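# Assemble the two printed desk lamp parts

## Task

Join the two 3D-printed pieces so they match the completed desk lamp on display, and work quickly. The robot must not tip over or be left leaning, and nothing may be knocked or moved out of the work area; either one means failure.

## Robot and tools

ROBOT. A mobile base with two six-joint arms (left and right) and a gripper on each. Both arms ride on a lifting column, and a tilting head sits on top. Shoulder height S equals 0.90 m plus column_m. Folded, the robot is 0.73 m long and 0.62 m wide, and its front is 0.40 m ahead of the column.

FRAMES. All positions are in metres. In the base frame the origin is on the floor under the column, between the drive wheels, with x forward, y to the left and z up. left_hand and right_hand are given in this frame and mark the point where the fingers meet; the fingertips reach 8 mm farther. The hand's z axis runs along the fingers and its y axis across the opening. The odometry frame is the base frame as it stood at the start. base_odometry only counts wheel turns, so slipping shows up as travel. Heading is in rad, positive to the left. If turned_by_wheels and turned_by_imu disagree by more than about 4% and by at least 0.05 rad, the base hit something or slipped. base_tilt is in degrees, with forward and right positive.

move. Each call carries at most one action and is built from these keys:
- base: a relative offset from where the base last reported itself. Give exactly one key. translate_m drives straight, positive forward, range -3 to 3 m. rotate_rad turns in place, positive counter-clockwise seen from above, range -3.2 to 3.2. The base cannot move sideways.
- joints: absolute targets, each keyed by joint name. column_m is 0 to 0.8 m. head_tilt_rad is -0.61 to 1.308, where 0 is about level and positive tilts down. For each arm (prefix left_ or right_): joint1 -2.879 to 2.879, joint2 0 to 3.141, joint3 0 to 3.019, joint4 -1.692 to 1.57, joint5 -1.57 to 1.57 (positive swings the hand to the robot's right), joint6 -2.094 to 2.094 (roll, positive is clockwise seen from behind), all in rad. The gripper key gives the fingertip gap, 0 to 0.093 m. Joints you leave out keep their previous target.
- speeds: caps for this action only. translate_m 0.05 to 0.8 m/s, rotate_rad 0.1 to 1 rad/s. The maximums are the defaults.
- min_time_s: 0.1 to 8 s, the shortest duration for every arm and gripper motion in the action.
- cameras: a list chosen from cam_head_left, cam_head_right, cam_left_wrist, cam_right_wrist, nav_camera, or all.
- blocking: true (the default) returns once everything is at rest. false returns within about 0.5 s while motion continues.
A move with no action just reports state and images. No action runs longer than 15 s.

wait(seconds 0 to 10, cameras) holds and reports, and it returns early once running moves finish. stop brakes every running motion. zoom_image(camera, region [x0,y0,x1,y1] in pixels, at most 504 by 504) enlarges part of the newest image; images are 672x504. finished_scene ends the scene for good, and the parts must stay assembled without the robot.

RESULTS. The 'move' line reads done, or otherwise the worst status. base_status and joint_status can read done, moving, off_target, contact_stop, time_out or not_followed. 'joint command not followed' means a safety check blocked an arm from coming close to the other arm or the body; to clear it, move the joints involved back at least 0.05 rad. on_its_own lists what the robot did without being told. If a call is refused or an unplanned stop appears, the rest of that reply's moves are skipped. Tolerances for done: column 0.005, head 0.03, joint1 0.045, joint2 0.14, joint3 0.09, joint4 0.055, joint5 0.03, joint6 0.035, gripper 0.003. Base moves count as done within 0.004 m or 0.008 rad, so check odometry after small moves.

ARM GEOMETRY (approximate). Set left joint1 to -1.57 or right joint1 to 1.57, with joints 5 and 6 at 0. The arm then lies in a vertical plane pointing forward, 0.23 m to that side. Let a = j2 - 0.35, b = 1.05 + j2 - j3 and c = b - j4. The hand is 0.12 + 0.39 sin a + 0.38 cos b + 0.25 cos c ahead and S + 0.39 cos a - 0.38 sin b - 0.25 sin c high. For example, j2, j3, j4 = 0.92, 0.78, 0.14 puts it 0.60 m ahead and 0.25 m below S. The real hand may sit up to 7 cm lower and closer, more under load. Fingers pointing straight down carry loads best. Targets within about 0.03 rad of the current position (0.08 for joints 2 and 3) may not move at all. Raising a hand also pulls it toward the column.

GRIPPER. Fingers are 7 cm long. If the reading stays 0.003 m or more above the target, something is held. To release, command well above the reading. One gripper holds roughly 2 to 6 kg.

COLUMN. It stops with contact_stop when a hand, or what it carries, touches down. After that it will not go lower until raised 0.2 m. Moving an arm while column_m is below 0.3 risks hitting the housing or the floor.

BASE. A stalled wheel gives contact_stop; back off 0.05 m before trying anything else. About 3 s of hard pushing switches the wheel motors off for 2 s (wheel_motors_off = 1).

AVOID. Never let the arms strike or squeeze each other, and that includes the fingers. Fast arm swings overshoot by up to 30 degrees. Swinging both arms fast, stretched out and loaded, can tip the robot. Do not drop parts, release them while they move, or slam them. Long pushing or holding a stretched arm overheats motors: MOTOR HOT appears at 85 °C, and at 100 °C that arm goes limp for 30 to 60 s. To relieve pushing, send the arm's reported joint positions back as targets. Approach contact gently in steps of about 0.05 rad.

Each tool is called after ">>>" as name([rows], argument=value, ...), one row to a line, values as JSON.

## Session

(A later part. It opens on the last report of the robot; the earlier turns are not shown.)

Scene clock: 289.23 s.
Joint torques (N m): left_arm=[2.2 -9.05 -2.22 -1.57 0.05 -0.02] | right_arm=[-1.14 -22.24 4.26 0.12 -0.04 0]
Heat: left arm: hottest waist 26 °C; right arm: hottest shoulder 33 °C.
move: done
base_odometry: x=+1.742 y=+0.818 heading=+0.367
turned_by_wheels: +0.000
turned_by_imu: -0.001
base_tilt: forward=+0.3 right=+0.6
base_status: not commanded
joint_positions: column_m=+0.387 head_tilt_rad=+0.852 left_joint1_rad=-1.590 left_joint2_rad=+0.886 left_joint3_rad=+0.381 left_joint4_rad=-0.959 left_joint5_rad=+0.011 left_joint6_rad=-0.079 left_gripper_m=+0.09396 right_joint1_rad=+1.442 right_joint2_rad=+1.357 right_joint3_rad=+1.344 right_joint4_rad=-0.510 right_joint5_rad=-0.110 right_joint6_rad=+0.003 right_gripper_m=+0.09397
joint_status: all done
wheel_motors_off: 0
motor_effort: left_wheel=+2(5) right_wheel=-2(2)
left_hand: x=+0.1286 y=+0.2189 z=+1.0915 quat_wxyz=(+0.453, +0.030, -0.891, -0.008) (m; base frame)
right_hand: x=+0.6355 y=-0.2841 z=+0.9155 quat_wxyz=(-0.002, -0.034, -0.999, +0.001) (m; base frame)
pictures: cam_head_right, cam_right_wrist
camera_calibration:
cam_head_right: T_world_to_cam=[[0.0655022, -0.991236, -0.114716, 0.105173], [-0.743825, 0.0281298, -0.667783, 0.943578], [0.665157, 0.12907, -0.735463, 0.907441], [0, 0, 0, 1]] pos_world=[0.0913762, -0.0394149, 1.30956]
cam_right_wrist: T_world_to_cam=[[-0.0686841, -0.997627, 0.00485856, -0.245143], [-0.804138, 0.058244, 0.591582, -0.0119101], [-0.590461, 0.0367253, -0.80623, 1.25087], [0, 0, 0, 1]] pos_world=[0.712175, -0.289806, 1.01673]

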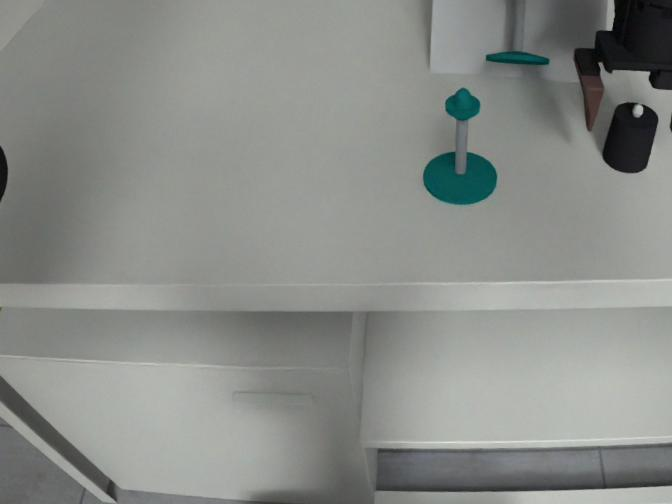

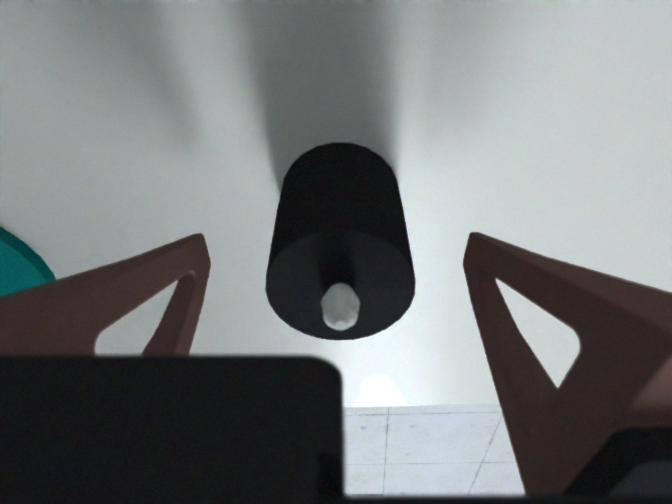

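>>> move(joints={"column_m": 0.37})

>>> move(joints={"right_gripper_m": 0.044}, min_time_s=3, cameras=["cam_head_left", "cam_head_right", "cam_right_wrist"])

>>> zoom_image(camera="cam_head_right", region=[400, 50, 672, 254])

Scene clock: 302.03 s.
Joint torques (N m): left_arm=[2.08 -9 -2.21 -1.57 0.04 -0.02] | right_arm=[-1.14 -23 4.29 0.13 -0.04 -0.04]
Heat: left arm: hottest waist 26 °C; right arm: hottest shoulder 33 °C.
move: done
base_odometry: x=+1.742 y=+0.818 heading=+0.367
turned_by_wheels: +0.000
turned_by_imu: -0.001
base_tilt: forward=+0.3 right=+0.6
base_status: not commanded
joint_positions: column_m=+0.370 head_tilt_rad=+0.852 left_joint1_rad=-1.590 left_joint2_rad=+0.886 left_joint3_rad=+0.381 left_joint4_rad=-0.959 left_joint5_rad=+0.011 left_joint6_rad=-0.079 left_gripper_m=+0.09396 right_joint1_rad=+1.442 right_joint2_rad=+1.357 right_joint3_rad=+1.344 right_joint4_rad=-0.510 right_joint5_rad=-0.110 right_joint6_rad=+0.003 right_gripper_m=+0.09397
joint_status: all done
wheel_motors_off: 0
motor_effort: left_wheel=+3(6) right_wheel=-3(3)
left_hand: x=+0.1286 y=+0.2189 z=+1.0745 quat_wxyz=(+0.453, +0.030, -0.891, -0.008) (m; base frame)
right_hand: x=+0.6355 y=-0.2841 z=+0.8985 quat_wxyz=(-0.002, -0.034, -0.999, +0.001) (m; base frame)
pictures: none

Scene clock: 305.30 s.
Joint torques (N m): left_arm=[2.2 -9 -2.19 -1.54 0.05 -0.02] | right_arm=[-1.67 -22.95 4.22 0.24 -0.04 -0.03]
Heat: left arm: hottest waist 26 °C; right arm: hottest shoulder 33 °C.
move: off_target
base_odometry: x=+1.742 y=+0.818 heading=+0.367
turned_by_wheels: +0.000
turned_by_imu: -0.001
base_tilt: forward=+0.2 right=+0.5
base_status: not commanded
joint_positions: column_m=+0.370 head_tilt_rad=+0.852 left_joint1_rad=-1.590 left_joint2_rad=+0.886 left_joint3_rad=+0.381 left_joint4_rad=-0.959 left_joint5_rad=+0.011 left_joint6_rad=-0.079 left_gripper_m=+0.09396 right_joint1_rad=+1.442 right_joint2_rad=+1.357 right_joint3_rad=+1.344 right_joint4_rad=-0.510 right_joint5_rad=-0.110 right_joint6_rad=+0.003 right_gripper_m=+0.04833
joint_status: right_gripper_m off_target (ended at +0.04835, target +0.04400)
wheel_motors_off: 0
motor_effort: left_wheel=+2(5) right_wheel=-2(3)
left_hand: x=+0.1286 y=+0.2189 z=+1.0745 quat_wxyz=(+0.453, +0.030, -0.891, -0.008) (m; base frame)
right_hand: x=+0.6355 y=-0.2841 z=+0.8985 quat_wxyz=(-0.002, -0.034, -0.999, +0.001) (m; base frame)
pictures: cam_head_left, cam_head_right, cam_right_wrist
camera_calibration:
cam_head_left: T_world_to_cam=[[0.0650009, -0.991315, -0.114324, 0.165565], [-0.744316, 0.0281444, -0.667234, 0.931521], [0.664656, 0.128464, -0.736022, 0.895764], [0, 0, 0, 1]] pos_world=[0.0872091, 0.0228366, 1.29977]
cam_head_right: T_world_to_cam=[[0.0655022, -0.991236, -0.114716, 0.103211], [-0.743825, 0.0281298, -0.667783, 0.932159], [0.665157, 0.12907, -0.735463, 0.894865], [0, 0, 0, 1]] pos_world=[0.0913762, -0.0394149, 1.29246]
cam_right_wrist: T_world_to_cam=[[-0.0686841, -0.997627, 0.00485856, -0.24506], [-0.804138, 0.058244, 0.591582, -0.00185321], [-0.590461, 0.0367253, -0.80623, 1.23717], [0, 0, 0, 1]] pos_world=[0.712175, -0.289806, 0.999727]

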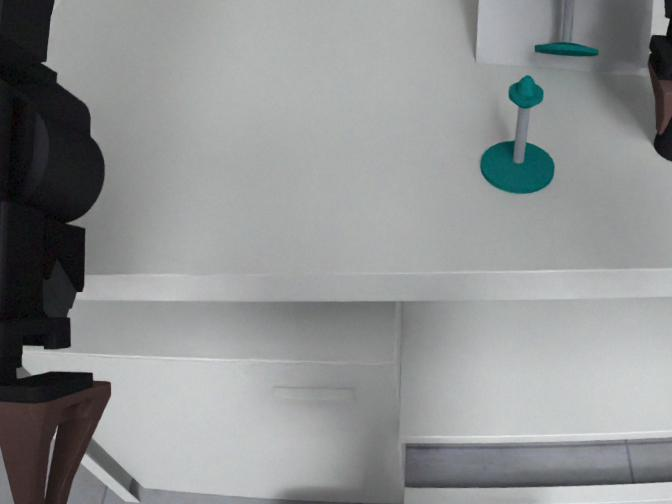

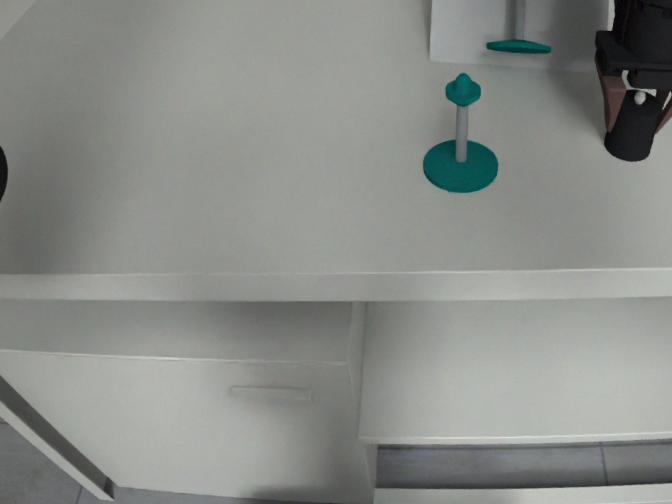

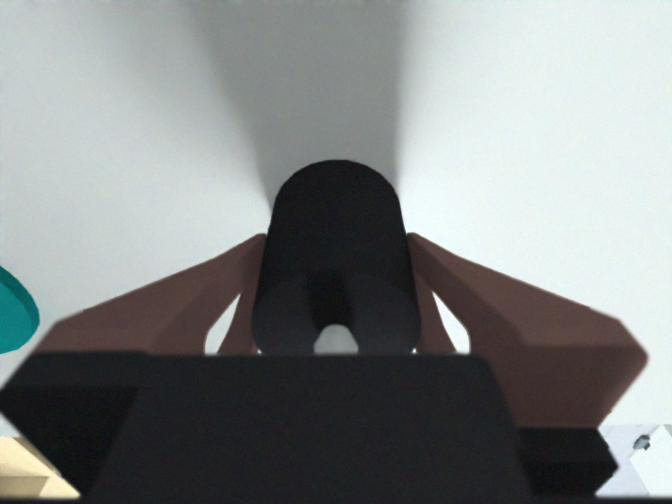

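Scaled by 1.853 from the camera's 672x504 image, which has a finer 960x720 frame.

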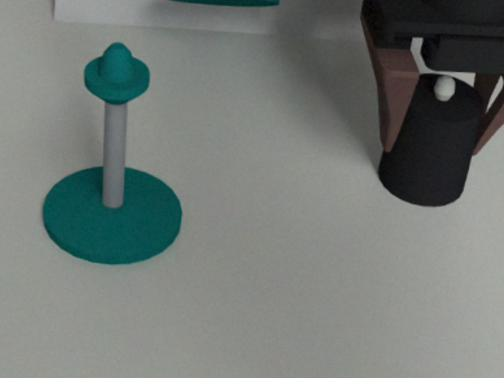

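>>> move(joints={"column_m": 0.54}, cameras=["cam_head_left", "cam_head_right", "cam_right_wrist"])

>>> zoom_image(camera="cam_head_right", region=[400, 50, 672, 254])

Scene clock: 313.50 s.
Joint torques (N m): left_arm=[2.2 -9 -2.19 -1.55 0.04 -0.02] | right_arm=[-1.44 -22.48 4.22 0.17 -0.07 -0.05]
Heat: left arm: hottest waist 26 °C; right arm: hottest shoulder 34 °C.
move: done
base_odometry: x=+1.742 y=+0.818 heading=+0.367
turned_by_wheels: +0.000
turned_by_imu: -0.001
base_tilt: forward=+0.4 right=+0.5
base_status: not commanded
joint_positions: column_m=+0.540 head_tilt_rad=+0.852 left_joint1_rad=-1.590 left_joint2_rad=+0.886 left_joint3_rad=+0.381 left_joint4_rad=-0.959 left_joint5_rad=+0.011 left_joint6_rad=-0.079 left_gripper_m=+0.09396 right_joint1_rad=+1.442 right_joint2_rad=+1.357 right_joint3_rad=+1.344 right_joint4_rad=-0.510 right_joint5_rad=-0.110 right_joint6_rad=+0.003 right_gripper_m=+0.04832
joint_status: all done
wheel_motors_off: 0
motor_effort: left_wheel=+1(6) right_wheel=-2(3)
left_hand: x=+0.1286 y=+0.2189 z=+1.2443 quat_wxyz=(+0.453, +0.030, -0.891, -0.008) (m; base frame)
right_hand: x=+0.6355 y=-0.2841 z=+1.0684 quat_wxyz=(-0.002, -0.034, -0.999, +0.001) (m; base frame)
pictures: cam_head_left, cam_head_right, cam_right_wrist
camera_calibration:
cam_head_left: T_world_to_cam=[[0.0650009, -0.991315, -0.114324, 0.184978], [-0.744316, 0.0281444, -0.667234, 1.04482], [0.664656, 0.128464, -0.736022, 1.02074], [0, 0, 0, 1]] pos_world=[0.0872091, 0.0228366, 1.46957]
cam_head_right: T_world_to_cam=[[0.0655022, -0.991236, -0.114716, 0.122701], [-0.743825, 0.0281298, -0.667783, 1.04562], [0.665157, 0.12907, -0.735463, 1.01982], [0, 0, 0, 1]] pos_world=[0.0913762, -0.0394149, 1.46236]
cam_right_wrist: T_world_to_cam=[[-0.0686841, -0.997627, 0.00485856, -0.245885], [-0.804138, 0.058244, 0.591582, -0.102304], [-0.590461, 0.0367253, -0.80623, 1.37406], [0, 0, 0, 1]] pos_world=[0.712175, -0.289806, 1.16953]

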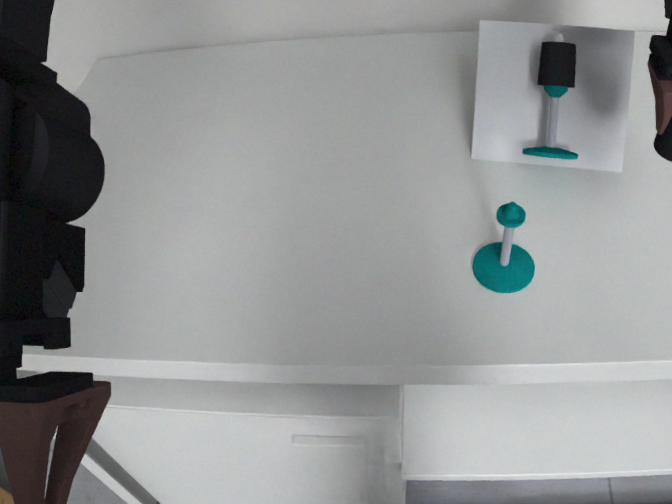

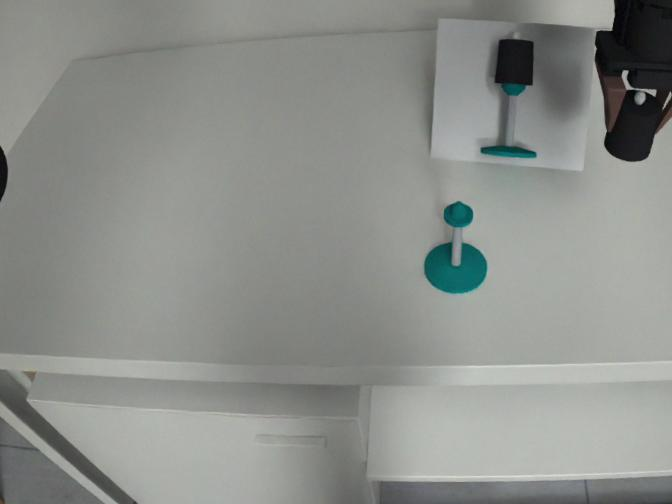

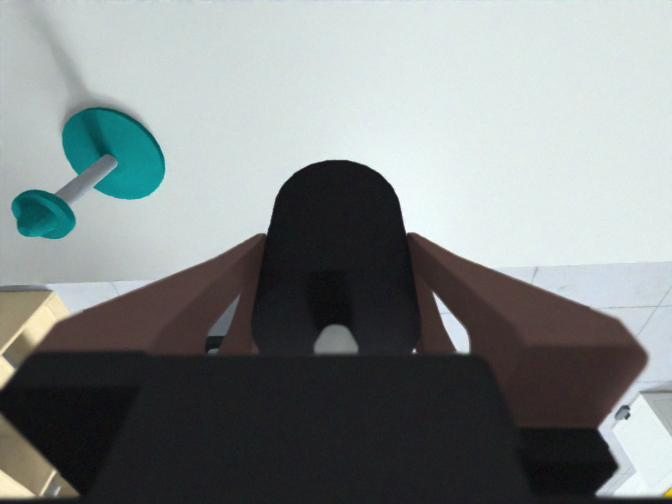

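Scaled by 1.853 from the camera's 672x504 image, which has a finer 960x720 frame.

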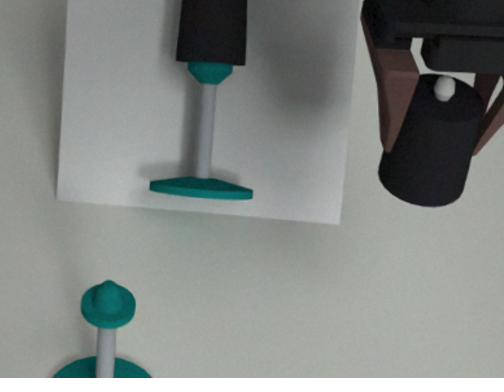

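>>> move(base={"translate_m": -0.088}, speeds={"translate_m": 0.15})

>>> move(base={"rotate_rad": 0.3}, speeds={"rotate_rad": 0.3}, cameras=["cam_head_left", "cam_head_right", "cam_right_wrist"])

>>> zoom_image(camera="cam_head_right", region=[472, 60, 672, 300])

>>> zoom_image(camera="cam_right_wrist", region=[160, 0, 560, 300])

Scene clock: 336.13 s.
Joint torques (N m): left_arm=[2.2 -8.88 -2.1 -1.48 0.05 -0.02] | right_arm=[-1.26 -23.12 4.15 0.25 -0.04 -0.03]
Heat: left arm: hottest waist 26 °C; right arm: hottest shoulder 34 °C.
move: done
base_odometry: x=+1.660 y=+0.787 heading=+0.365
turned_by_wheels: -0.002
turned_by_imu: -0.003
base_tilt: forward=+0.3 right=+0.6
base_status: done
joint_positions: column_m=+0.540 head_tilt_rad=+0.852 left_joint1_rad=-1.590 left_joint2_rad=+0.886 left_joint3_rad=+0.378 left_joint4_rad=-0.959 left_joint5_rad=+0.011 left_joint6_rad=-0.079 left_gripper_m=+0.09396 right_joint1_rad=+1.442 right_joint2_rad=+1.357 right_joint3_rad=+1.344 right_joint4_rad=-0.510 right_joint5_rad=-0.110 right_joint6_rad=+0.003 right_gripper_m=+0.04832
joint_status: not commanded
wheel_motors_off: 0
motor_effort: left_wheel=+0(47) right_wheel=+0(36)
left_hand: x=+0.1270 y=+0.2189 z=+1.2449 quat_wxyz=(+0.454, +0.030, -0.890, -0.008) (m; base frame)
right_hand: x=+0.6355 y=-0.2841 z=+1.0684 quat_wxyz=(-0.002, -0.034, -0.999, +0.001) (m; base frame)
pictures: none

Scene clock: 337.73 s.
Joint torques (N m): left_arm=[2.2 -9 -1.96 -1.55 0.03 -0.02] | right_arm=[-0.91 -23.12 4.25 0.17 -0.04 -0.04]
Heat: left arm: hottest waist 26 °C; right arm: hottest shoulder 34 °C.
move: done
base_odometry: x=+1.660 y=+0.787 heading=+0.664
turned_by_wheels: +0.299
turned_by_imu: +0.291
base_tilt: forward=+0.3 right=+0.5
base_status: done
joint_positions: column_m=+0.540 head_tilt_rad=+0.852 left_joint1_rad=-1.590 left_joint2_rad=+0.886 left_joint3_rad=+0.378 left_joint4_rad=-0.959 left_joint5_rad=+0.011 left_joint6_rad=-0.079 left_gripper_m=+0.09397 right_joint1_rad=+1.441 right_joint2_rad=+1.357 right_joint3_rad=+1.344 right_joint4_rad=-0.510 right_joint5_rad=-0.111 right_joint6_rad=+0.003 right_gripper_m=+0.04832
joint_status: not commanded
wheel_motors_off: 0
motor_effort: left_wheel=-3(49) right_wheel=+0(36)
left_hand: x=+0.1270 y=+0.2188 z=+1.2449 quat_wxyz=(+0.454, +0.030, -0.890, -0.008) (m; base frame)
right_hand: x=+0.6355 y=-0.2844 z=+1.0684 quat_wxyz=(-0.002, -0.034, -0.999, +0.001) (m; base frame)
pictures: cam_head_left, cam_head_right, cam_right_wrist
camera_calibration:
cam_head_left: T_world_to_cam=[[0.0649875, -0.991314, -0.114336, 0.184996], [-0.744318, 0.028162, -0.667232, 1.04481], [0.664656, 0.128464, -0.736022, 1.02074], [0, 0, 0, 1]] pos_world=[0.0872091, 0.0228366, 1.46957]
cam_head_right: T_world_to_cam=[[0.0654888, -0.991236, -0.114728, 0.12272], [-0.743826, 0.0281475, -0.667781, 1.04561], [0.665158, 0.12907, -0.735463, 1.01982], [0, 0, 0, 1]] pos_world=[0.0913762, -0.0394149, 1.46236]
cam_right_wrist: T_world_to_cam=[[-0.0690244, -0.997604, 0.00472619, -0.245881], [-0.804162, 0.0584425, 0.59153, -0.102205], [-0.590389, 0.0370294, -0.806269, 1.37424], [0, 0, 0, 1]] pos_world=[0.712175, -0.290206, 1.16963]

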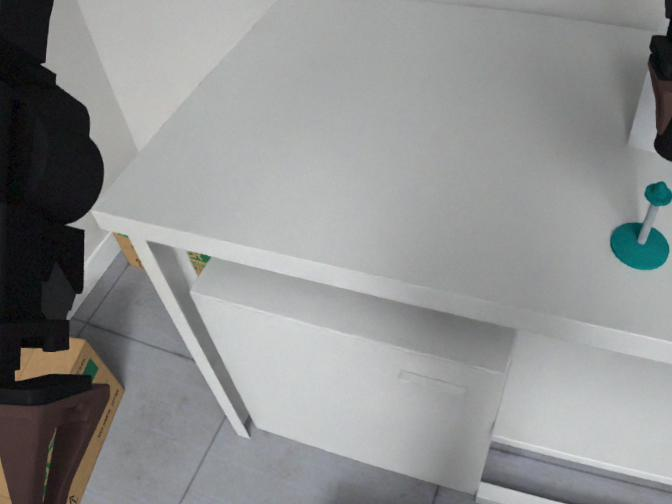

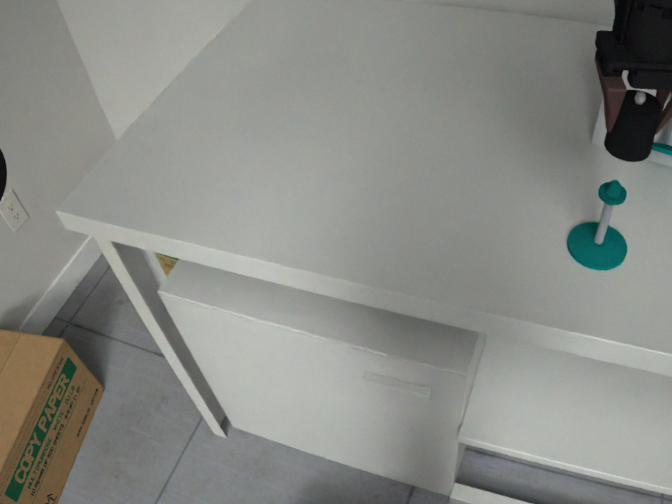

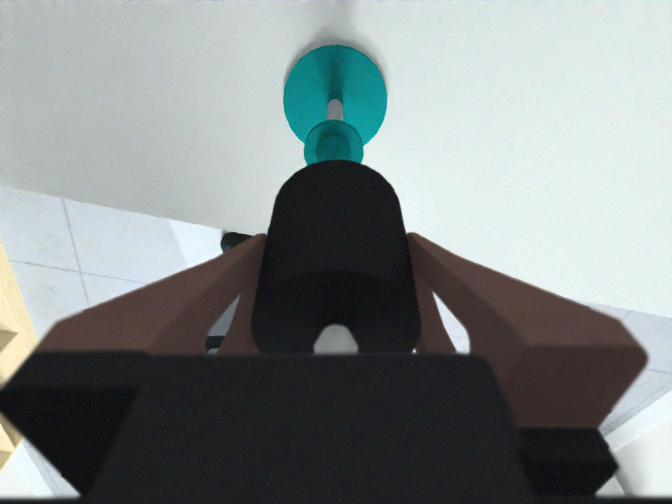

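Scaled by 2.100 from the camera's 672x504 image, which has a finer 960x720 frame.

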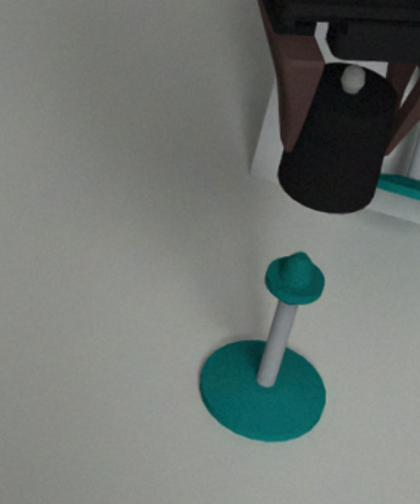

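Scaled by 1.260 from the camera's 672x504 image, which has a finer 960x720 frame.

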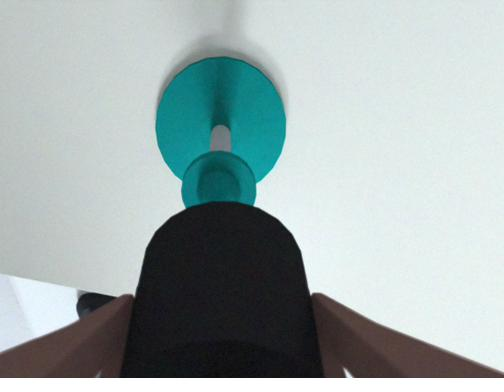

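>>> move(joints={"column_m": 0.498}, cameras=["cam_head_left", "cam_head_right", "cam_right_wrist"])

>>> zoom_image(camera="cam_head_right", region=[552, 80, 672, 220])

>>> zoom_image(camera="cam_head_left", region=[552, 80, 672, 220])

>>> zoom_image(camera="cam_right_wrist", region=[240, 60, 440, 210])

Scene clock: 365.30 s.
Joint torques (N m): left_arm=[2.26 -9 -1.98 -1.55 0.03 -0.02] | right_arm=[-1.67 -22.36 4.16 0.06 -0.04 -0.05]
Heat: left arm: hottest shoulder 26 °C; right arm: hottest shoulder 34 °C.
move: done
base_odometry: x=+1.660 y=+0.787 heading=+0.664
turned_by_wheels: +0.000
turned_by_imu: -0.001
base_tilt: forward=+0.3 right=+0.5
base_status: not commanded
joint_positions: column_m=+0.498 head_tilt_rad=+0.852 left_joint1_rad=-1.590 left_joint2_rad=+0.886 left_joint3_rad=+0.378 left_joint4_rad=-0.959 left_joint5_rad=+0.011 left_joint6_rad=-0.079 left_gripper_m=+0.09397 right_joint1_rad=+1.441 right_joint2_rad=+1.357 right_joint3_rad=+1.344 right_joint4_rad=-0.510 right_joint5_rad=-0.111 right_joint6_rad=+0.003 right_gripper_m=+0.04832
joint_status: all done
wheel_motors_off: 0
motor_effort: left_wheel=-4(6) right_wheel=+0(1)
left_hand: x=+0.1270 y=+0.2188 z=+1.2031 quat_wxyz=(+0.454, +0.030, -0.890, -0.008) (m; base frame)
right_hand: x=+0.6355 y=-0.2844 z=+1.0266 quat_wxyz=(-0.002, -0.034, -0.999, +0.001) (m; base frame)
pictures: cam_head_left, cam_head_right, cam_right_wrist
camera_calibration:
cam_head_left: T_world_to_cam=[[0.0649875, -0.991314, -0.114336, 0.180217], [-0.744318, 0.028162, -0.667232, 1.01692], [0.664656, 0.128464, -0.736022, 0.989975], [0, 0, 0, 1]] pos_world=[0.0872091, 0.0228366, 1.42777]
cam_head_right: T_world_to_cam=[[0.0654888, -0.991236, -0.114728, 0.117913], [-0.743826, 0.0281475, -0.667781, 1.01763], [0.665158, 0.12907, -0.735463, 0.989004], [0, 0, 0, 1]] pos_world=[0.0913762, -0.0394149, 1.42046]
cam_right_wrist: T_world_to_cam=[[-0.0690244, -0.997604, 0.00472619, -0.245683], [-0.804162, 0.0584425, 0.59153, -0.0774203], [-0.590389, 0.0370294, -0.806269, 1.34046], [0, 0, 0, 1]] pos_world=[0.712175, -0.290206, 1.12773]

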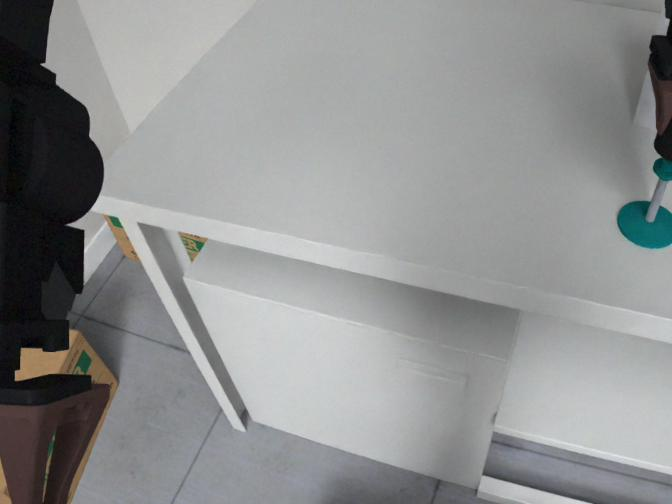

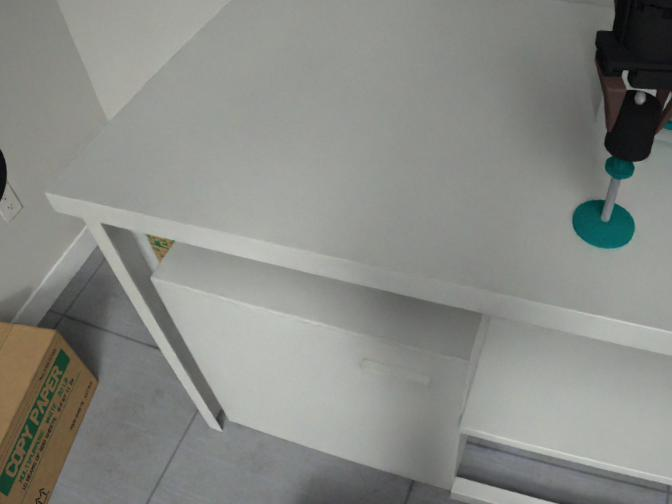

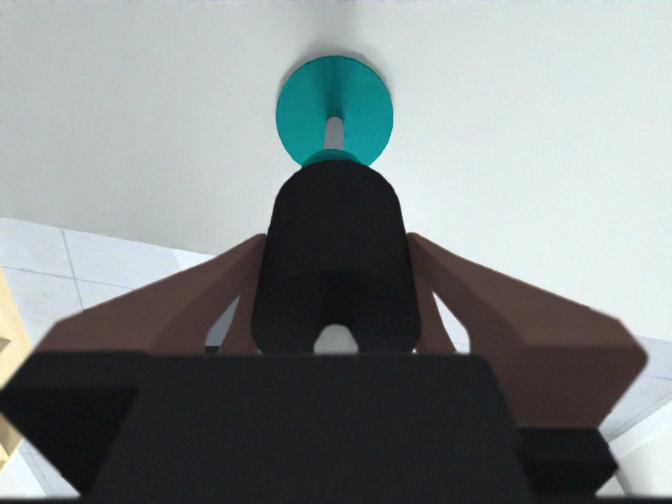

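Scaled by 3.600 from the camera's 672x504 image, which has a finer 960x720 frame.

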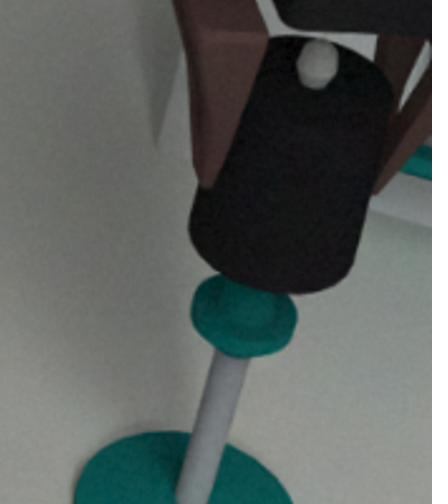

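Scaled by 3.600 from the camera's 672x504 image, which has a finer 960x720 frame.

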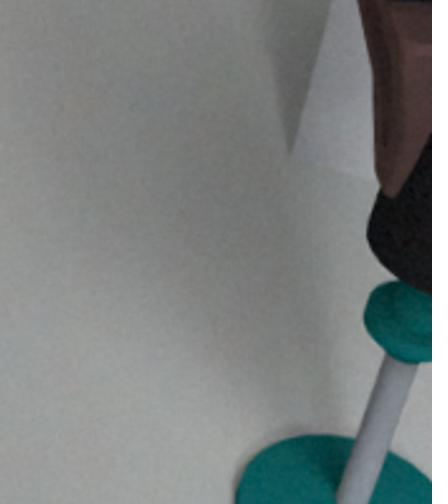

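Scaled by 2.520 from the camera's 672x504 image, which has a finer 960x720 frame.

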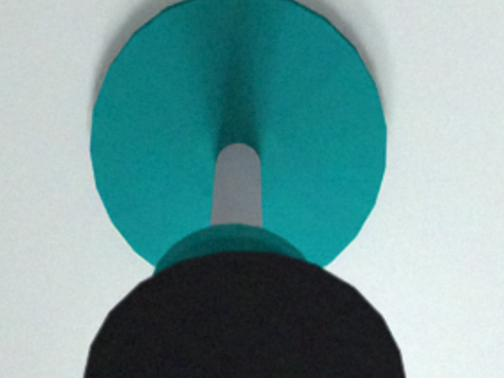

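>>> move(base={"translate_m": 0.006}, speeds={"translate_m": 0.05}, cameras=["cam_head_left", "cam_head_right", "cam_right_wrist"])

>>> zoom_image(camera="cam_head_right", region=[552, 80, 672, 220])

>>> zoom_image(camera="cam_right_wrist", region=[240, 60, 440, 210])

Scene clock: 387.87 s.
Joint torques (N m): left_arm=[2.2 -9 -2.11 -1.54 0.03 -0.02] | right_arm=[-1.38 -22.48 4.25 0.13 -0.03 -0.02]
Heat: left arm: hottest shoulder 26 °C; right arm: hottest shoulder 35 °C.
move: done
base_odometry: x=+1.665 y=+0.791 heading=+0.665
turned_by_wheels: +0.000
turned_by_imu: +0.000
base_tilt: forward=+0.3 right=+0.6
base_status: done
joint_positions: column_m=+0.498 head_tilt_rad=+0.852 left_joint1_rad=-1.590 left_joint2_rad=+0.886 left_joint3_rad=+0.380 left_joint4_rad=-0.959 left_joint5_rad=+0.011 left_joint6_rad=-0.079 left_gripper_m=+0.09397 right_joint1_rad=+1.441 right_joint2_rad=+1.358 right_joint3_rad=+1.344 right_joint4_rad=-0.510 right_joint5_rad=-0.111 right_joint6_rad=+0.003 right_gripper_m=+0.04832
joint_status: not commanded
wheel_motors_off: 0
motor_effort: left_wheel=+3(38) right_wheel=+3(55)
left_hand: x=+0.1280 y=+0.2188 z=+1.2027 quat_wxyz=(+0.453, +0.030, -0.891, -0.008) (m; base frame)
right_hand: x=+0.6354 y=-0.2844 z=+1.0264 quat_wxyz=(-0.002, -0.034, -0.999, +0.001) (m; base frame)
pictures: cam_head_left, cam_head_right, cam_right_wrist
camera_calibration:
cam_head_left: T_world_to_cam=[[0.0649875, -0.991314, -0.114336, 0.180217], [-0.744318, 0.028162, -0.667232, 1.01692], [0.664656, 0.128464, -0.736022, 0.989975], [0, 0, 0, 1]] pos_world=[0.0872091, 0.0228366, 1.42777]
cam_head_right: T_world_to_cam=[[0.0654888, -0.991236, -0.114728, 0.117913], [-0.743826, 0.0281475, -0.667781, 1.01763], [0.665158, 0.12907, -0.735463, 0.989004], [0, 0, 0, 1]] pos_world=[0.0913762, -0.0394149, 1.42046]
cam_right_wrist: T_world_to_cam=[[-0.0690244, -0.997604, 0.00472619, -0.245689], [-0.804162, 0.0584425, 0.59153, -0.0773825], [-0.590389, 0.0370294, -0.806269, 1.34024], [0, 0, 0, 1]] pos_world=[0.712075, -0.290206, 1.12753]

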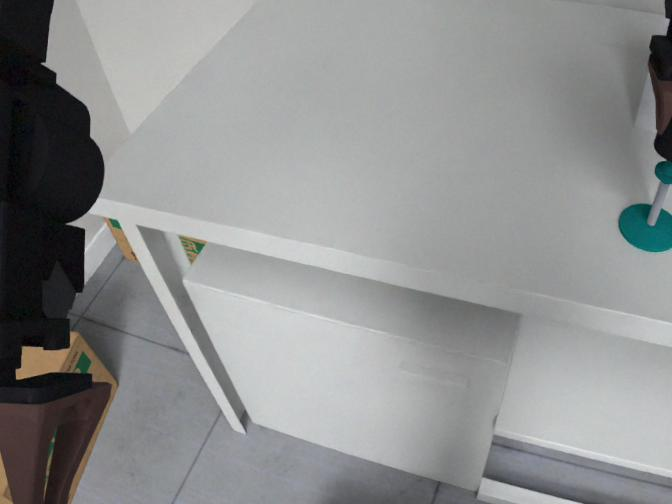

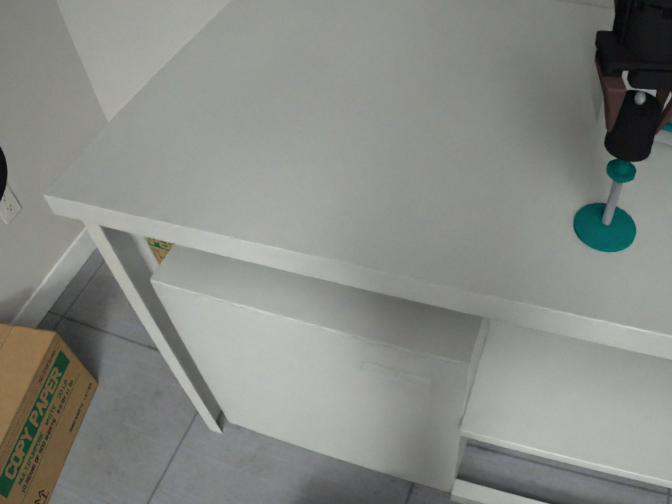

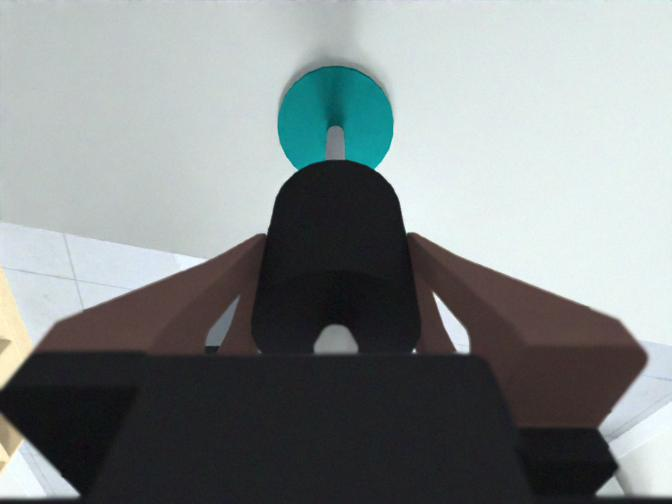

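Scaled by 3.600 from the camera's 672x504 image, which has a finer 960x720 frame.

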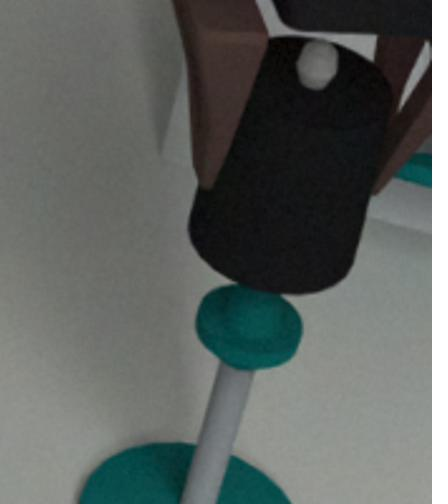

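Scaled by 2.520 from the camera's 672x504 image, which has a finer 960x720 frame.

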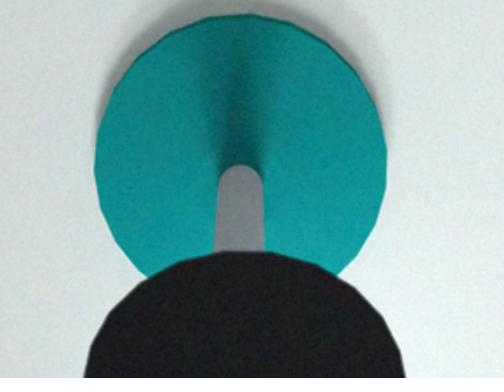

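>>> move(joints={"column_m": 0.478}, cameras=["cam_head_left", "cam_head_right", "cam_right_wrist"])

>>> zoom_image(camera="cam_head_right", region=[552, 80, 672, 220])

>>> zoom_image(camera="cam_right_wrist", region=[240, 60, 440, 210])

Scene clock: 395.33 s.
Joint torques (N m): left_arm=[2.14 -9 -2.13 -1.59 0.03 -0.02] | right_arm=[-1.32 -22.59 4.12 0.14 -0.02 -0.02]
Heat: left arm: hottest shoulder 26 °C; right arm: hottest shoulder 35 °C.
move: done
base_odometry: x=+1.665 y=+0.791 heading=+0.665
turned_by_wheels: +0.000
turned_by_imu: -0.001
base_tilt: forward=+0.3 right=+0.5
base_status: not commanded
joint_positions: column_m=+0.478 head_tilt_rad=+0.852 left_joint1_rad=-1.590 left_joint2_rad=+0.886 left_joint3_rad=+0.380 left_joint4_rad=-0.959 left_joint5_rad=+0.011 left_joint6_rad=-0.079 left_gripper_m=+0.09397 right_joint1_rad=+1.441 right_joint2_rad=+1.358 right_joint3_rad=+1.344 right_joint4_rad=-0.510 right_joint5_rad=-0.111 right_joint6_rad=+0.003 right_gripper_m=+0.04832
joint_status: all done
wheel_motors_off: 0
motor_effort: left_wheel=+2(4) right_wheel=+4(5)
left_hand: x=+0.1280 y=+0.2188 z=+1.1827 quat_wxyz=(+0.453, +0.030, -0.891, -0.008) (m; base frame)
right_hand: x=+0.6354 y=-0.2844 z=+1.0064 quat_wxyz=(-0.002, -0.034, -0.999, +0.001) (m; base frame)
pictures: cam_head_left, cam_head_right, cam_right_wrist
camera_calibration:
cam_head_left: T_world_to_cam=[[0.0649875, -0.991314, -0.114336, 0.177919], [-0.744318, 0.028162, -0.667232, 1.00351], [0.664656, 0.128464, -0.736022, 0.975181], [0, 0, 0, 1]] pos_world=[0.0872091, 0.0228366, 1.40767]
cam_head_right: T_world_to_cam=[[0.0654888, -0.991236, -0.114728, 0.115618], [-0.743826, 0.0281475, -0.667781, 1.00428], [0.665158, 0.12907, -0.735463, 0.974295], [0, 0, 0, 1]] pos_world=[0.0913762, -0.0394149, 1.40046]
cam_right_wrist: T_world_to_cam=[[-0.0690244, -0.997604, 0.00472619, -0.245595], [-0.804162, 0.0584425, 0.59153, -0.0655518], [-0.590389, 0.0370294, -0.806269, 1.32411], [0, 0, 0, 1]] pos_world=[0.712075, -0.290206, 1.10753]

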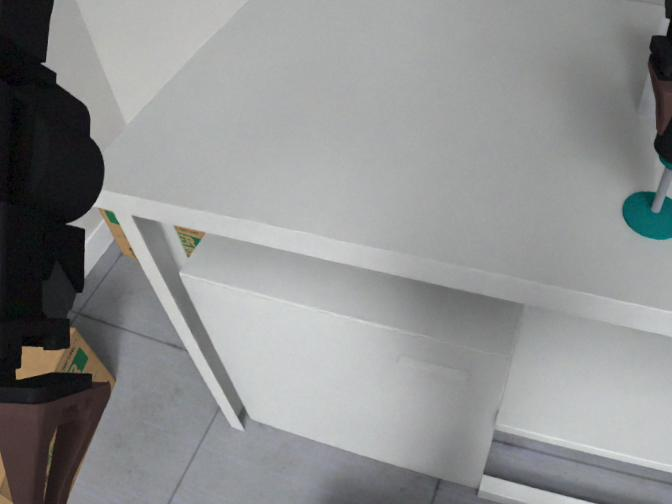

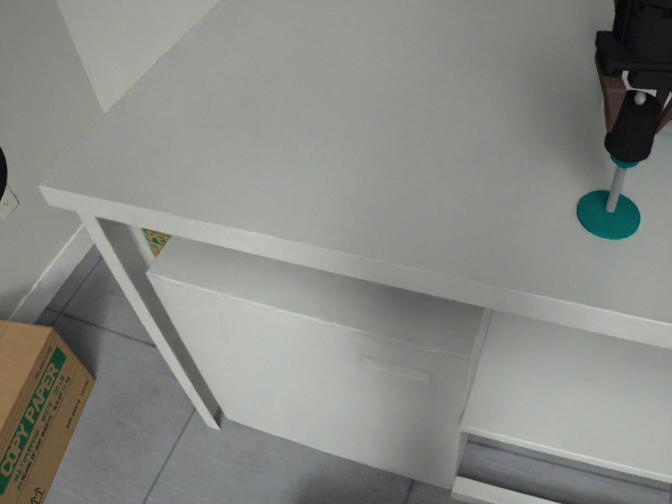

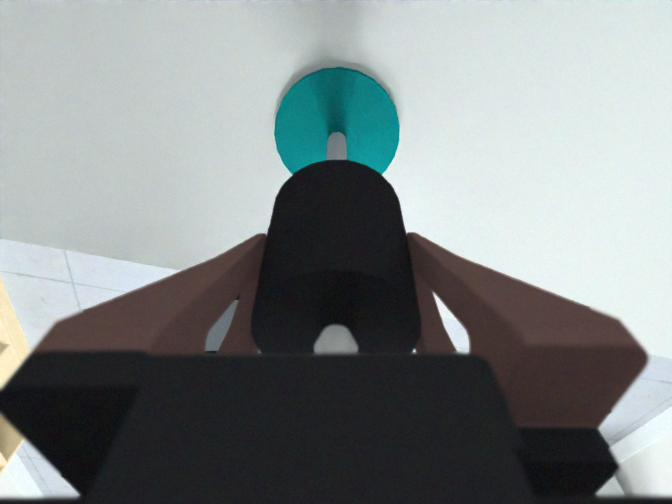

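Scaled by 3.600 from the camera's 672x504 image, which has a finer 960x720 frame.

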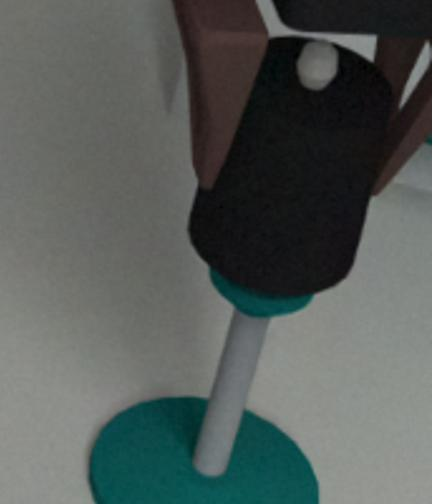

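Scaled by 2.520 from the camera's 672x504 image, which has a finer 960x720 frame.

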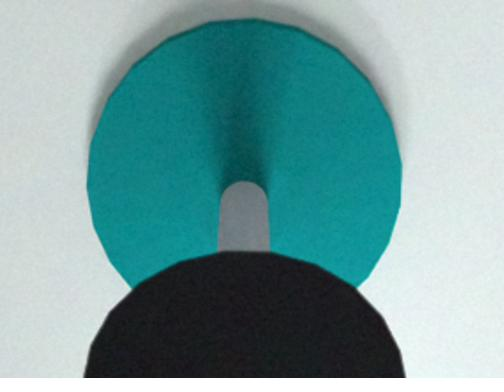

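>>> move(joints={"column_m": 0.468}, cameras=["cam_head_right", "cam_right_wrist"])

>>> zoom_image(camera="cam_head_right", region=[552, 80, 672, 220])

>>> zoom_image(camera="cam_right_wrist", region=[240, 60, 440, 210])

Scene clock: 400.23 s.
Joint torques (N m): left_arm=[2.2 -9 -2.13 -1.57 0.03 -0.02] | right_arm=[-1.44 -22.12 4.25 0.27 -0.01 -0.04]
Heat: left arm: hottest shoulder 26 °C; right arm: hottest shoulder 35 °C.
move: done
base_odometry: x=+1.665 y=+0.791 heading=+0.665
turned_by_wheels: +0.000
turned_by_imu: -0.001
base_tilt: forward=+0.4 right=+0.5
base_status: not commanded
joint_positions: column_m=+0.468 head_tilt_rad=+0.852 left_joint1_rad=-1.590 left_joint2_rad=+0.886 left_joint3_rad=+0.380 left_joint4_rad=-0.959 left_joint5_rad=+0.011 left_joint6_rad=-0.079 left_gripper_m=+0.09397 right_joint1_rad=+1.441 right_joint2_rad=+1.354 right_joint3_rad=+1.344 right_joint4_rad=-0.510 right_joint5_rad=-0.110 right_joint6_rad=+0.003 right_gripper_m=+0.04832
joint_status: all done
wheel_motors_off: 0
motor_effort: left_wheel=+3(6) right_wheel=+5(6)
left_hand: x=+0.1280 y=+0.2188 z=+1.1727 quat_wxyz=(+0.453, +0.030, -0.891, -0.008) (m; base frame)
right_hand: x=+0.6367 y=-0.2844 z=+0.9981 quat_wxyz=(-0.004, -0.034, -0.999, +0.001) (m; base frame)
pictures: cam_head_right, cam_right_wrist
camera_calibration:
cam_head_right: T_world_to_cam=[[0.0654888, -0.991236, -0.114728, 0.114471], [-0.743826, 0.0281475, -0.667781, 0.9976], [0.665158, 0.12907, -0.735463, 0.96694], [0, 0, 0, 1]] pos_world=[0.0913762, -0.0394149, 1.39046]
cam_right_wrist: T_world_to_cam=[[-0.0686316, -0.997629, 0.00506296, -0.246045], [-0.80617, 0.0584484, 0.58879, -0.0555798], [-0.58769, 0.036328, -0.80827, 1.31832], [0, 0, 0, 1]] pos_world=[0.713071, -0.290105, 1.09953]

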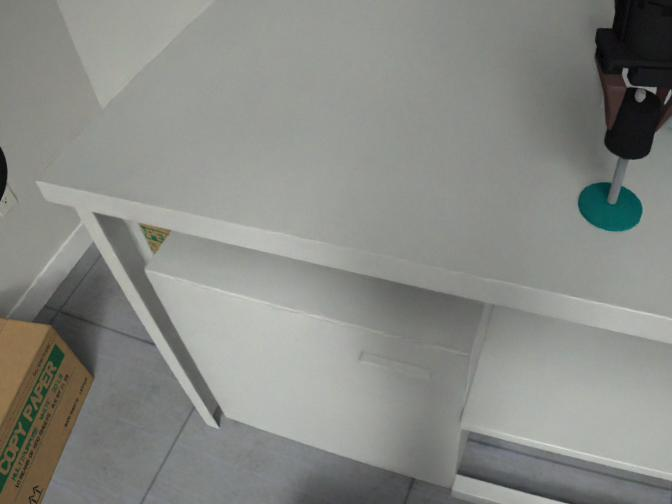

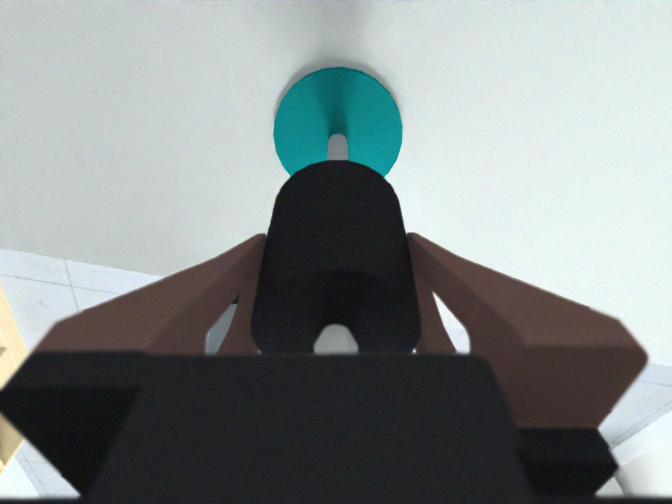

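Scaled by 3.600 from the camera's 672x504 image, which has a finer 960x720 frame.

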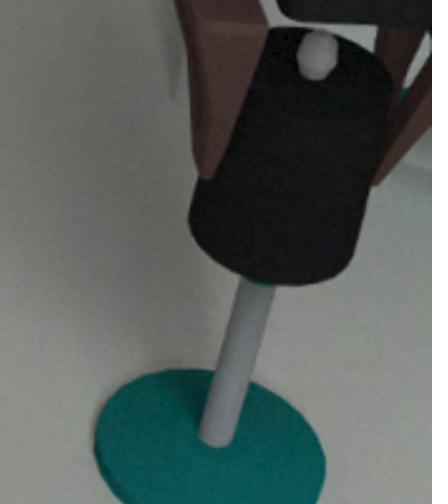

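Scaled by 2.520 from the camera's 672x504 image, which has a finer 960x720 frame.

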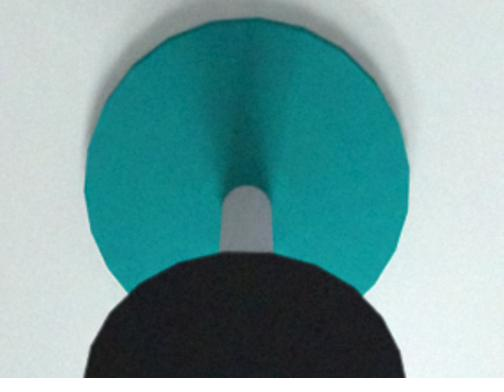

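>>> move(joints={"column_m": 0.459}, cameras=["cam_head_right", "cam_right_wrist"])

>>> zoom_image(camera="cam_head_right", region=[552, 80, 672, 220])

>>> zoom_image(camera="cam_right_wrist", region=[240, 60, 440, 210])

Scene clock: 416.43 s.
Joint torques (N m): left_arm=[2.2 -9.05 -2.1 -1.58 0.03 -0.02] | right_arm=[-1.26 -21.36 4.26 0.28 -0.03 -0.05]
Heat: left arm: hottest shoulder 26 °C; right arm: hottest shoulder 38 °C.
move: done
base_odometry: x=+1.665 y=+0.791 heading=+0.665
turned_by_wheels: +0.000
turned_by_imu: -0.001
base_tilt: forward=+0.3 right=+0.5
base_status: not commanded
joint_positions: column_m=+0.459 head_tilt_rad=+0.852 left_joint1_rad=-1.590 left_joint2_rad=+0.886 left_joint3_rad=+0.380 left_joint4_rad=-0.959 left_joint5_rad=+0.011 left_joint6_rad=-0.079 left_gripper_m=+0.09397 right_joint1_rad=+1.441 right_joint2_rad=+1.337 right_joint3_rad=+1.344 right_joint4_rad=-0.510 right_joint5_rad=-0.110 right_joint6_rad=+0.003 right_gripper_m=+0.04832
joint_status: all done
wheel_motors_off: 0
motor_effort: left_wheel=+3(6) right_wheel=+6(6)
left_hand: x=+0.1280 y=+0.2188 z=+1.1637 quat_wxyz=(+0.453, +0.030, -0.891, -0.008) (m; base frame)
right_hand: x=+0.6432 y=-0.2838 z=+0.9982 quat_wxyz=(-0.013, -0.033, -0.999, +0.001) (m; base frame)
pictures: cam_head_right, cam_right_wrist
camera_calibration:
cam_head_right: T_world_to_cam=[[0.0654888, -0.991236, -0.114728, 0.11345], [-0.743826, 0.0281475, -0.667781, 0.991656], [0.665158, 0.12907, -0.735463, 0.960394], [0, 0, 0, 1]] pos_world=[0.0913762, -0.0394149, 1.38156]
cam_right_wrist: T_world_to_cam=[[-0.0667784, -0.997755, 0.00508566, -0.246215], [-0.816414, 0.0575702, 0.57459, -0.0298825], [-0.573593, 0.0342182, -0.818426, 1.32269], [0, 0, 0, 1]] pos_world=[0.717849, -0.289202, 1.10095]

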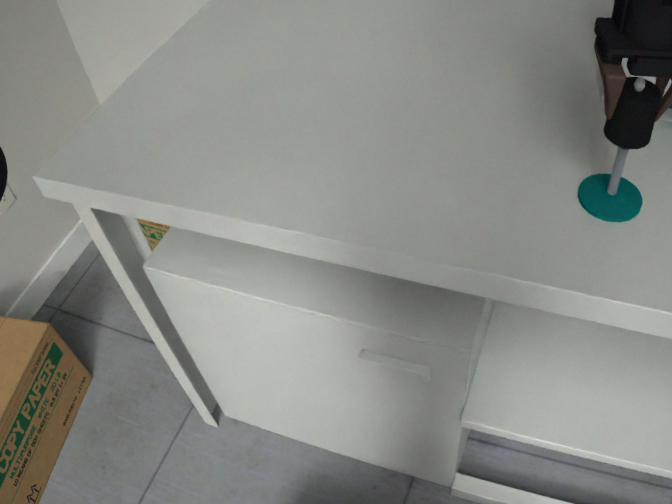

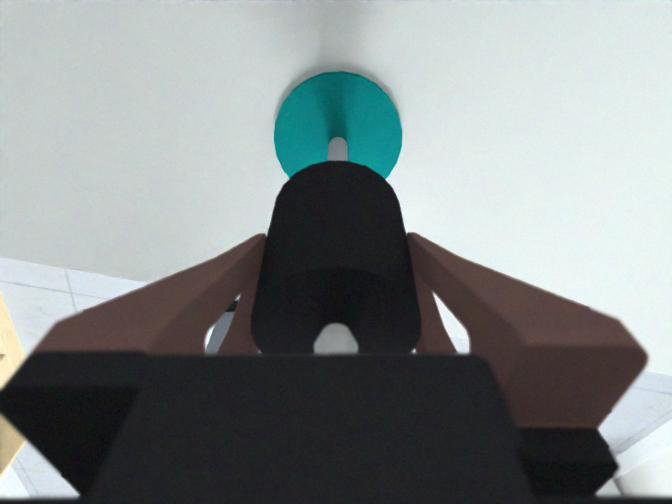

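Scaled by 3.600 from the camera's 672x504 image, which has a finer 960x720 frame.

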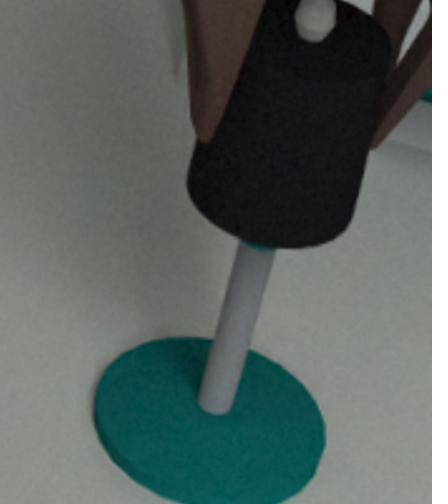

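Scaled by 2.520 from the camera's 672x504 image, which has a finer 960x720 frame.

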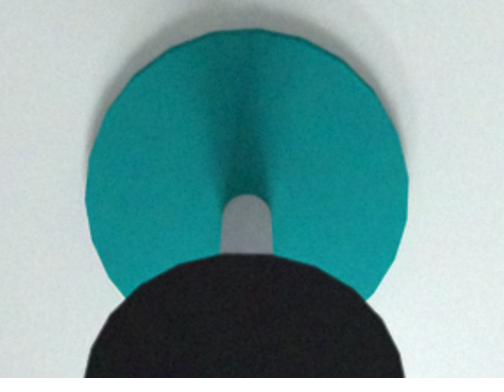

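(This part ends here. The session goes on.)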